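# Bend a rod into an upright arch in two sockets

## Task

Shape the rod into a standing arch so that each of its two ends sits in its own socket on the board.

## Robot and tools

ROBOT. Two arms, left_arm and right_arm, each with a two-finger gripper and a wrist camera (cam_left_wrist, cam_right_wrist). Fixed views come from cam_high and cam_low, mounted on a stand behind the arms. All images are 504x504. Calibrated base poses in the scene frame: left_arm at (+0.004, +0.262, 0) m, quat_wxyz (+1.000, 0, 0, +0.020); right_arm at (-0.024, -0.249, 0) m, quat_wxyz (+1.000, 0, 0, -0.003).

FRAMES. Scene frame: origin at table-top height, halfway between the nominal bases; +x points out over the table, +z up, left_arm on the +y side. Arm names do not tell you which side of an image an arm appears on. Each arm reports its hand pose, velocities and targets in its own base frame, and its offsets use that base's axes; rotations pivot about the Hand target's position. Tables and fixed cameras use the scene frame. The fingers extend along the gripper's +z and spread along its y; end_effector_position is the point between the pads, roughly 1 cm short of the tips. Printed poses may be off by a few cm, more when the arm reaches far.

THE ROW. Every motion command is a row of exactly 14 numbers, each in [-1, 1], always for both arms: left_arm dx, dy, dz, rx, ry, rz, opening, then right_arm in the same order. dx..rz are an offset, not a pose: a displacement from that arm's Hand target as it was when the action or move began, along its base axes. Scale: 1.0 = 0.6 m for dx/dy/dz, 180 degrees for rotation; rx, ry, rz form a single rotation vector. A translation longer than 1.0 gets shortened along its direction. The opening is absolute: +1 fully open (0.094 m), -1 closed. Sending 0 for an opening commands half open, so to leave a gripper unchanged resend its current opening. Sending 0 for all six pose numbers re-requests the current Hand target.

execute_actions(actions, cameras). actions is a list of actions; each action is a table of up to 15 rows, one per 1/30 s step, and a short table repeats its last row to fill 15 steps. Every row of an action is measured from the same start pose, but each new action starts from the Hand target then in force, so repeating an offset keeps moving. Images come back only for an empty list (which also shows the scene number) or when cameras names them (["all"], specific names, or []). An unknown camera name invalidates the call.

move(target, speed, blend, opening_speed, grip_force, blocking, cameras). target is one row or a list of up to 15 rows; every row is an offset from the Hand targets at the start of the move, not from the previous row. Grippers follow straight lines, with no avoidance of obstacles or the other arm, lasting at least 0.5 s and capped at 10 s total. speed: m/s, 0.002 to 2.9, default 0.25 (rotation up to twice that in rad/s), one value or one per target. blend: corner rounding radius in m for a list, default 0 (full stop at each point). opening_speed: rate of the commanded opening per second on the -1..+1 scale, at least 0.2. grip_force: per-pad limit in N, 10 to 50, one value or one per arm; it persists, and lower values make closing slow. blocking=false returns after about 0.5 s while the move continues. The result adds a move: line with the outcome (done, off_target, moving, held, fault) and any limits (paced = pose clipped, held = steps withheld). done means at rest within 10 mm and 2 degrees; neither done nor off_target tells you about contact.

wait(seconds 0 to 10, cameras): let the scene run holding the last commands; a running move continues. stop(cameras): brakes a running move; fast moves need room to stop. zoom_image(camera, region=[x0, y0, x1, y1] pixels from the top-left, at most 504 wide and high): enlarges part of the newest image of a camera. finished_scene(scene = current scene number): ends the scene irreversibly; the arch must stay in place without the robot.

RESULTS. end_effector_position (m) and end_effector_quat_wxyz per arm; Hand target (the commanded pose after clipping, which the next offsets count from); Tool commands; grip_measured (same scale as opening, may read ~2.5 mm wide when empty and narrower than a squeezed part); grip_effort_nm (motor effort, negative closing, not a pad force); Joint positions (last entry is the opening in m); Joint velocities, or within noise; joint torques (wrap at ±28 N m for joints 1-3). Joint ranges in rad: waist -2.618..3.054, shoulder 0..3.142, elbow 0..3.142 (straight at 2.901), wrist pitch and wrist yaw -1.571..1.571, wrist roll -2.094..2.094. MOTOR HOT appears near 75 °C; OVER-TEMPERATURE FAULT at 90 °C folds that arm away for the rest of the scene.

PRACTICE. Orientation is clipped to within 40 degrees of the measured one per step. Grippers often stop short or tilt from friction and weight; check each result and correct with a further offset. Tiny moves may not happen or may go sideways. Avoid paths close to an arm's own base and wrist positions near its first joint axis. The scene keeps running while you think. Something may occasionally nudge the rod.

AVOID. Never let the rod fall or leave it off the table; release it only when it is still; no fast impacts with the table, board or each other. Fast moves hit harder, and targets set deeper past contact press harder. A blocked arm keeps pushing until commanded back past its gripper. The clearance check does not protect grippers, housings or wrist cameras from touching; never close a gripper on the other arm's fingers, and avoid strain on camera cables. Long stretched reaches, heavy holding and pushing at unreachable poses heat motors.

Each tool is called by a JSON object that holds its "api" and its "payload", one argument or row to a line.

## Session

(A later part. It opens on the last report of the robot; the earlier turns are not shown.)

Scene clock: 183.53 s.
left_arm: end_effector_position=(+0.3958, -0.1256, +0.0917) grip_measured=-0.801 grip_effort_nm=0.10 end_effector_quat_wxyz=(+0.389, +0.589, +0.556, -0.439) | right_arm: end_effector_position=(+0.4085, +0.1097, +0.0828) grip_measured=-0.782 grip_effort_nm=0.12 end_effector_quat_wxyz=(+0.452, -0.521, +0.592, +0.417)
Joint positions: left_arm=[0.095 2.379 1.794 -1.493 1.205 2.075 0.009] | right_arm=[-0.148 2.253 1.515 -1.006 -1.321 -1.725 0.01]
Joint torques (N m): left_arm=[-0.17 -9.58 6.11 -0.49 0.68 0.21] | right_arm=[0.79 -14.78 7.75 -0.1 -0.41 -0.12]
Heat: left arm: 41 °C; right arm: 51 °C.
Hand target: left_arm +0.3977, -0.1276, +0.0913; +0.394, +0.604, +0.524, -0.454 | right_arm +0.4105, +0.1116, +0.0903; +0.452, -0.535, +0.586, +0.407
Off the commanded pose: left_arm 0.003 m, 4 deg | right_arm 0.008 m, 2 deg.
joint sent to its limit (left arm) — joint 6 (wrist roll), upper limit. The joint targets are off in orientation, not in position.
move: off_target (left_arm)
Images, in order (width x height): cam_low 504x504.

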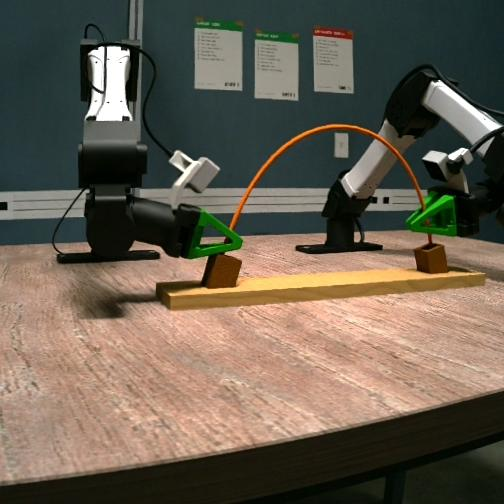

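{"api": "move", "payload": {
  "target": [0,0,0,0,0,0,-0.4,0,0,0,0,0,0,-0.4],
  "opening_speed": 0.3,
  "cameras": ["all"]
}}

{"api": "zoom_image", "payload": {
  "camera": "cam_low",
  "region": [140, 90, 500, 320]
}}

Scene clock: 186.30 s.
left_arm: end_effector_position=(+0.3957, -0.1256, +0.0917) grip_measured=-0.401 grip_effort_nm=0.10 end_effector_quat_wxyz=(+0.389, +0.589, +0.556, -0.439) | right_arm: end_effector_position=(+0.4080, +0.1098, +0.0828) grip_measured=-0.402 grip_effort_nm=0.12 end_effector_quat_wxyz=(+0.451, -0.520, +0.593, +0.418)
Joint positions: left_arm=[0.095 2.379 1.794 -1.493 1.205 2.075 0.028] | right_arm=[-0.148 2.253 1.515 -1.011 -1.32 -1.727 0.028]
Joint torques (N m): left_arm=[-0.17 -9.58 6.08 -0.49 0.67 0.21] | right_arm=[0.79 -14.72 7.79 -0.04 -0.42 -0.07]
Heat: left arm: 41 °C; right arm: 51 °C.
Hand target: left_arm +0.3977, -0.1276, +0.0913; +0.394, +0.604, +0.524, -0.454 | right_arm +0.4105, +0.1116, +0.0903; +0.452, -0.535, +0.586, +0.407
Off the commanded pose: left_arm 0.003 m, 4 deg | right_arm 0.008 m, 2 deg.
joint sent to its limit (left arm) — joint 6 (wrist roll), upper limit. The joint targets are off in orientation, not in position.
move: off_target (left_arm)

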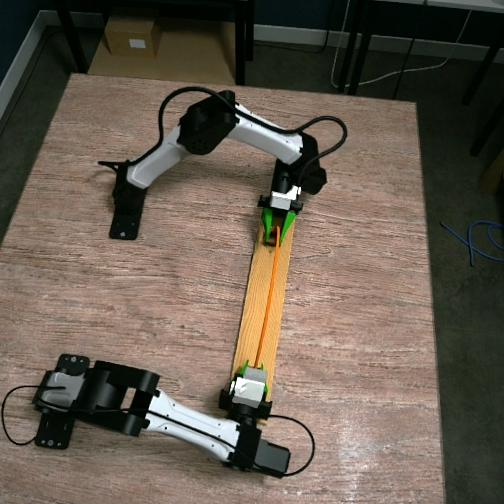

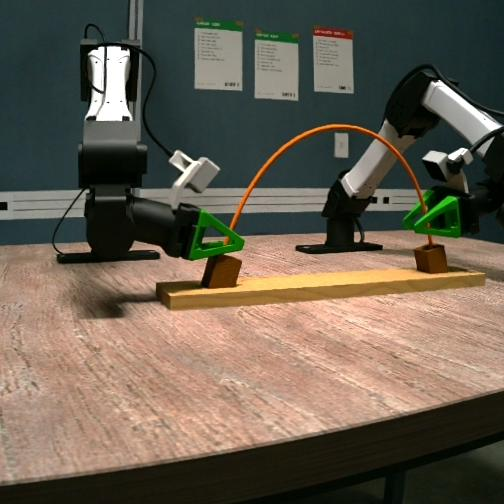

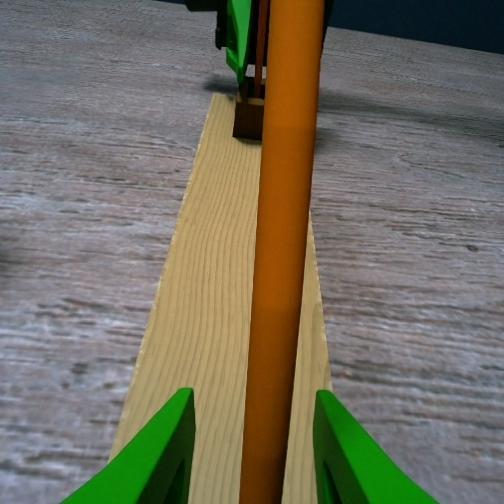

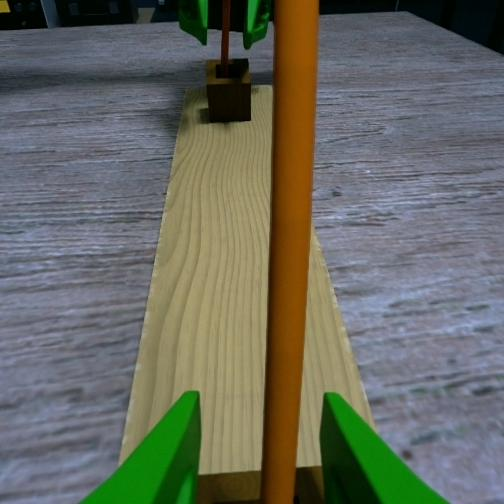

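Scaled by 1.400 from the camera's 504x504 image, which has a finer 720x720 frame.

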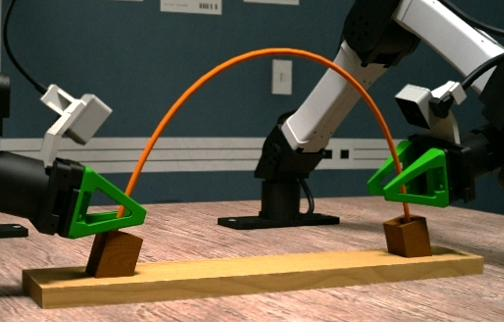

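{"api": "move", "payload": {
  "target": [0.015,0.17,0.06,0,0,0,-0.4,-0.019,-0.17,0.06,0,0,0,-0.4],
  "speed": 0.08,
  "cameras": ["all"]
}}

{"api": "zoom_image", "payload": {
  "camera": "cam_low",
  "region": [140, 90, 500, 320]
}}

Scene clock: 189.57 s.
left_arm: end_effector_position=(+0.4072, -0.0268, +0.1002) grip_measured=-0.401 grip_effort_nm=0.10 end_effector_quat_wxyz=(+0.408, +0.556, +0.624, -0.368) | right_arm: end_effector_position=(+0.3970, +0.0122, +0.1212) grip_measured=-0.402 grip_effort_nm=0.12 end_effector_quat_wxyz=(+0.444, -0.505, +0.636, +0.378)
Joint positions: left_arm=[0.326 2.334 1.816 -1.519 1.112 2.075 0.028] | right_arm=[-0.389 2.27 1.731 -1.548 -1.193 -2.085 0.028]
Joint torques (N m): left_arm=[0.57 -14.45 7.16 -0.91 0.67 0.21] | right_arm=[0.03 -13.48 8.23 -0.63 -0.35 -0.08]
Heat: left arm: 42 °C; right arm: 51 °C.
Hand target: left_arm +0.4067, -0.0256, +0.1272; +0.394, +0.604, +0.524, -0.454 | right_arm +0.3991, +0.0096, +0.1263; +0.452, -0.535, +0.586, +0.407
Off the commanded pose: left_arm 0.027 m, 16 deg | right_arm 0.006 m, 8 deg.
joint sent to its limit (left arm) — joint 4 (wrist pitch), lower limit; joint 6 (wrist roll), upper limit. The joint targets are off in orientation, not in position.
joint sent to its limit (right arm) — joint 6 (wrist roll), lower limit. The joint targets are off in orientation, not in position.
move: off_target (left_arm, right_arm)

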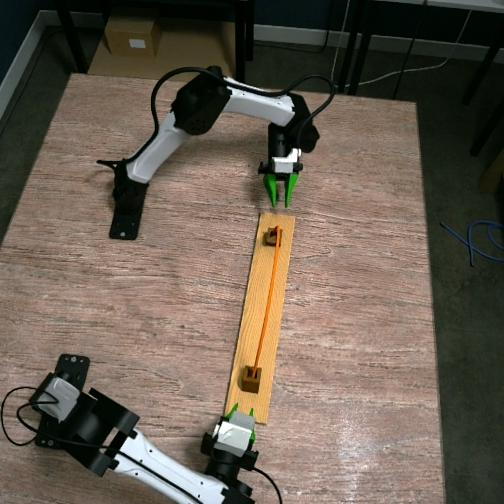

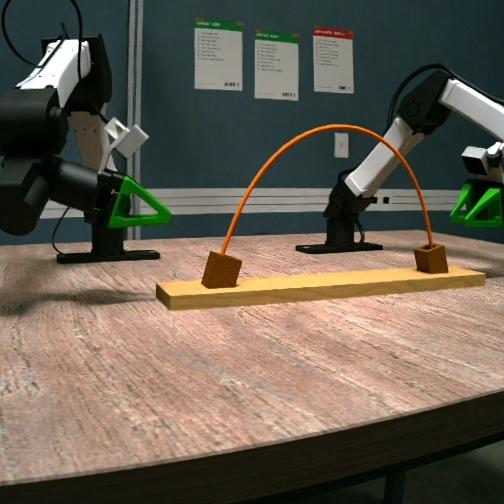

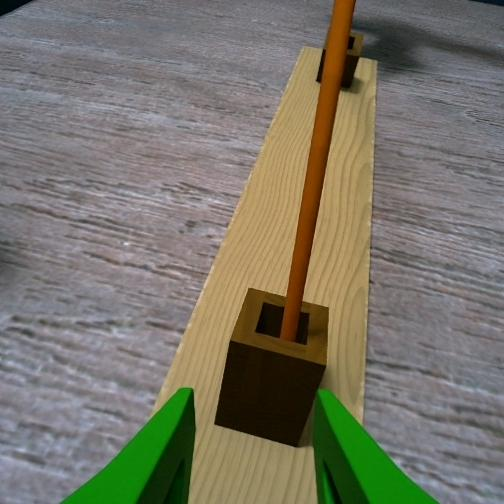

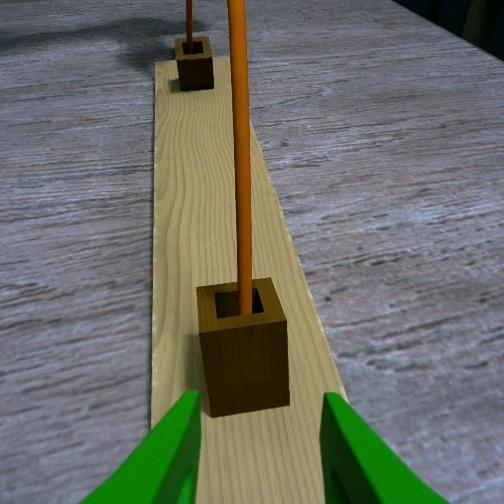

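Scaled by 1.400 from the camera's 504x504 image, which has a finer 720x720 frame.

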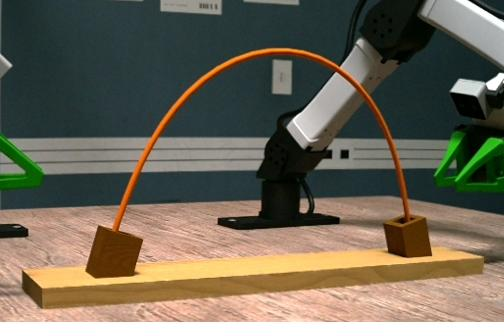

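Standing.

{"api": "finished_scene", "payload": {
  "scene": 2
}}

The scene is finished: the task was done.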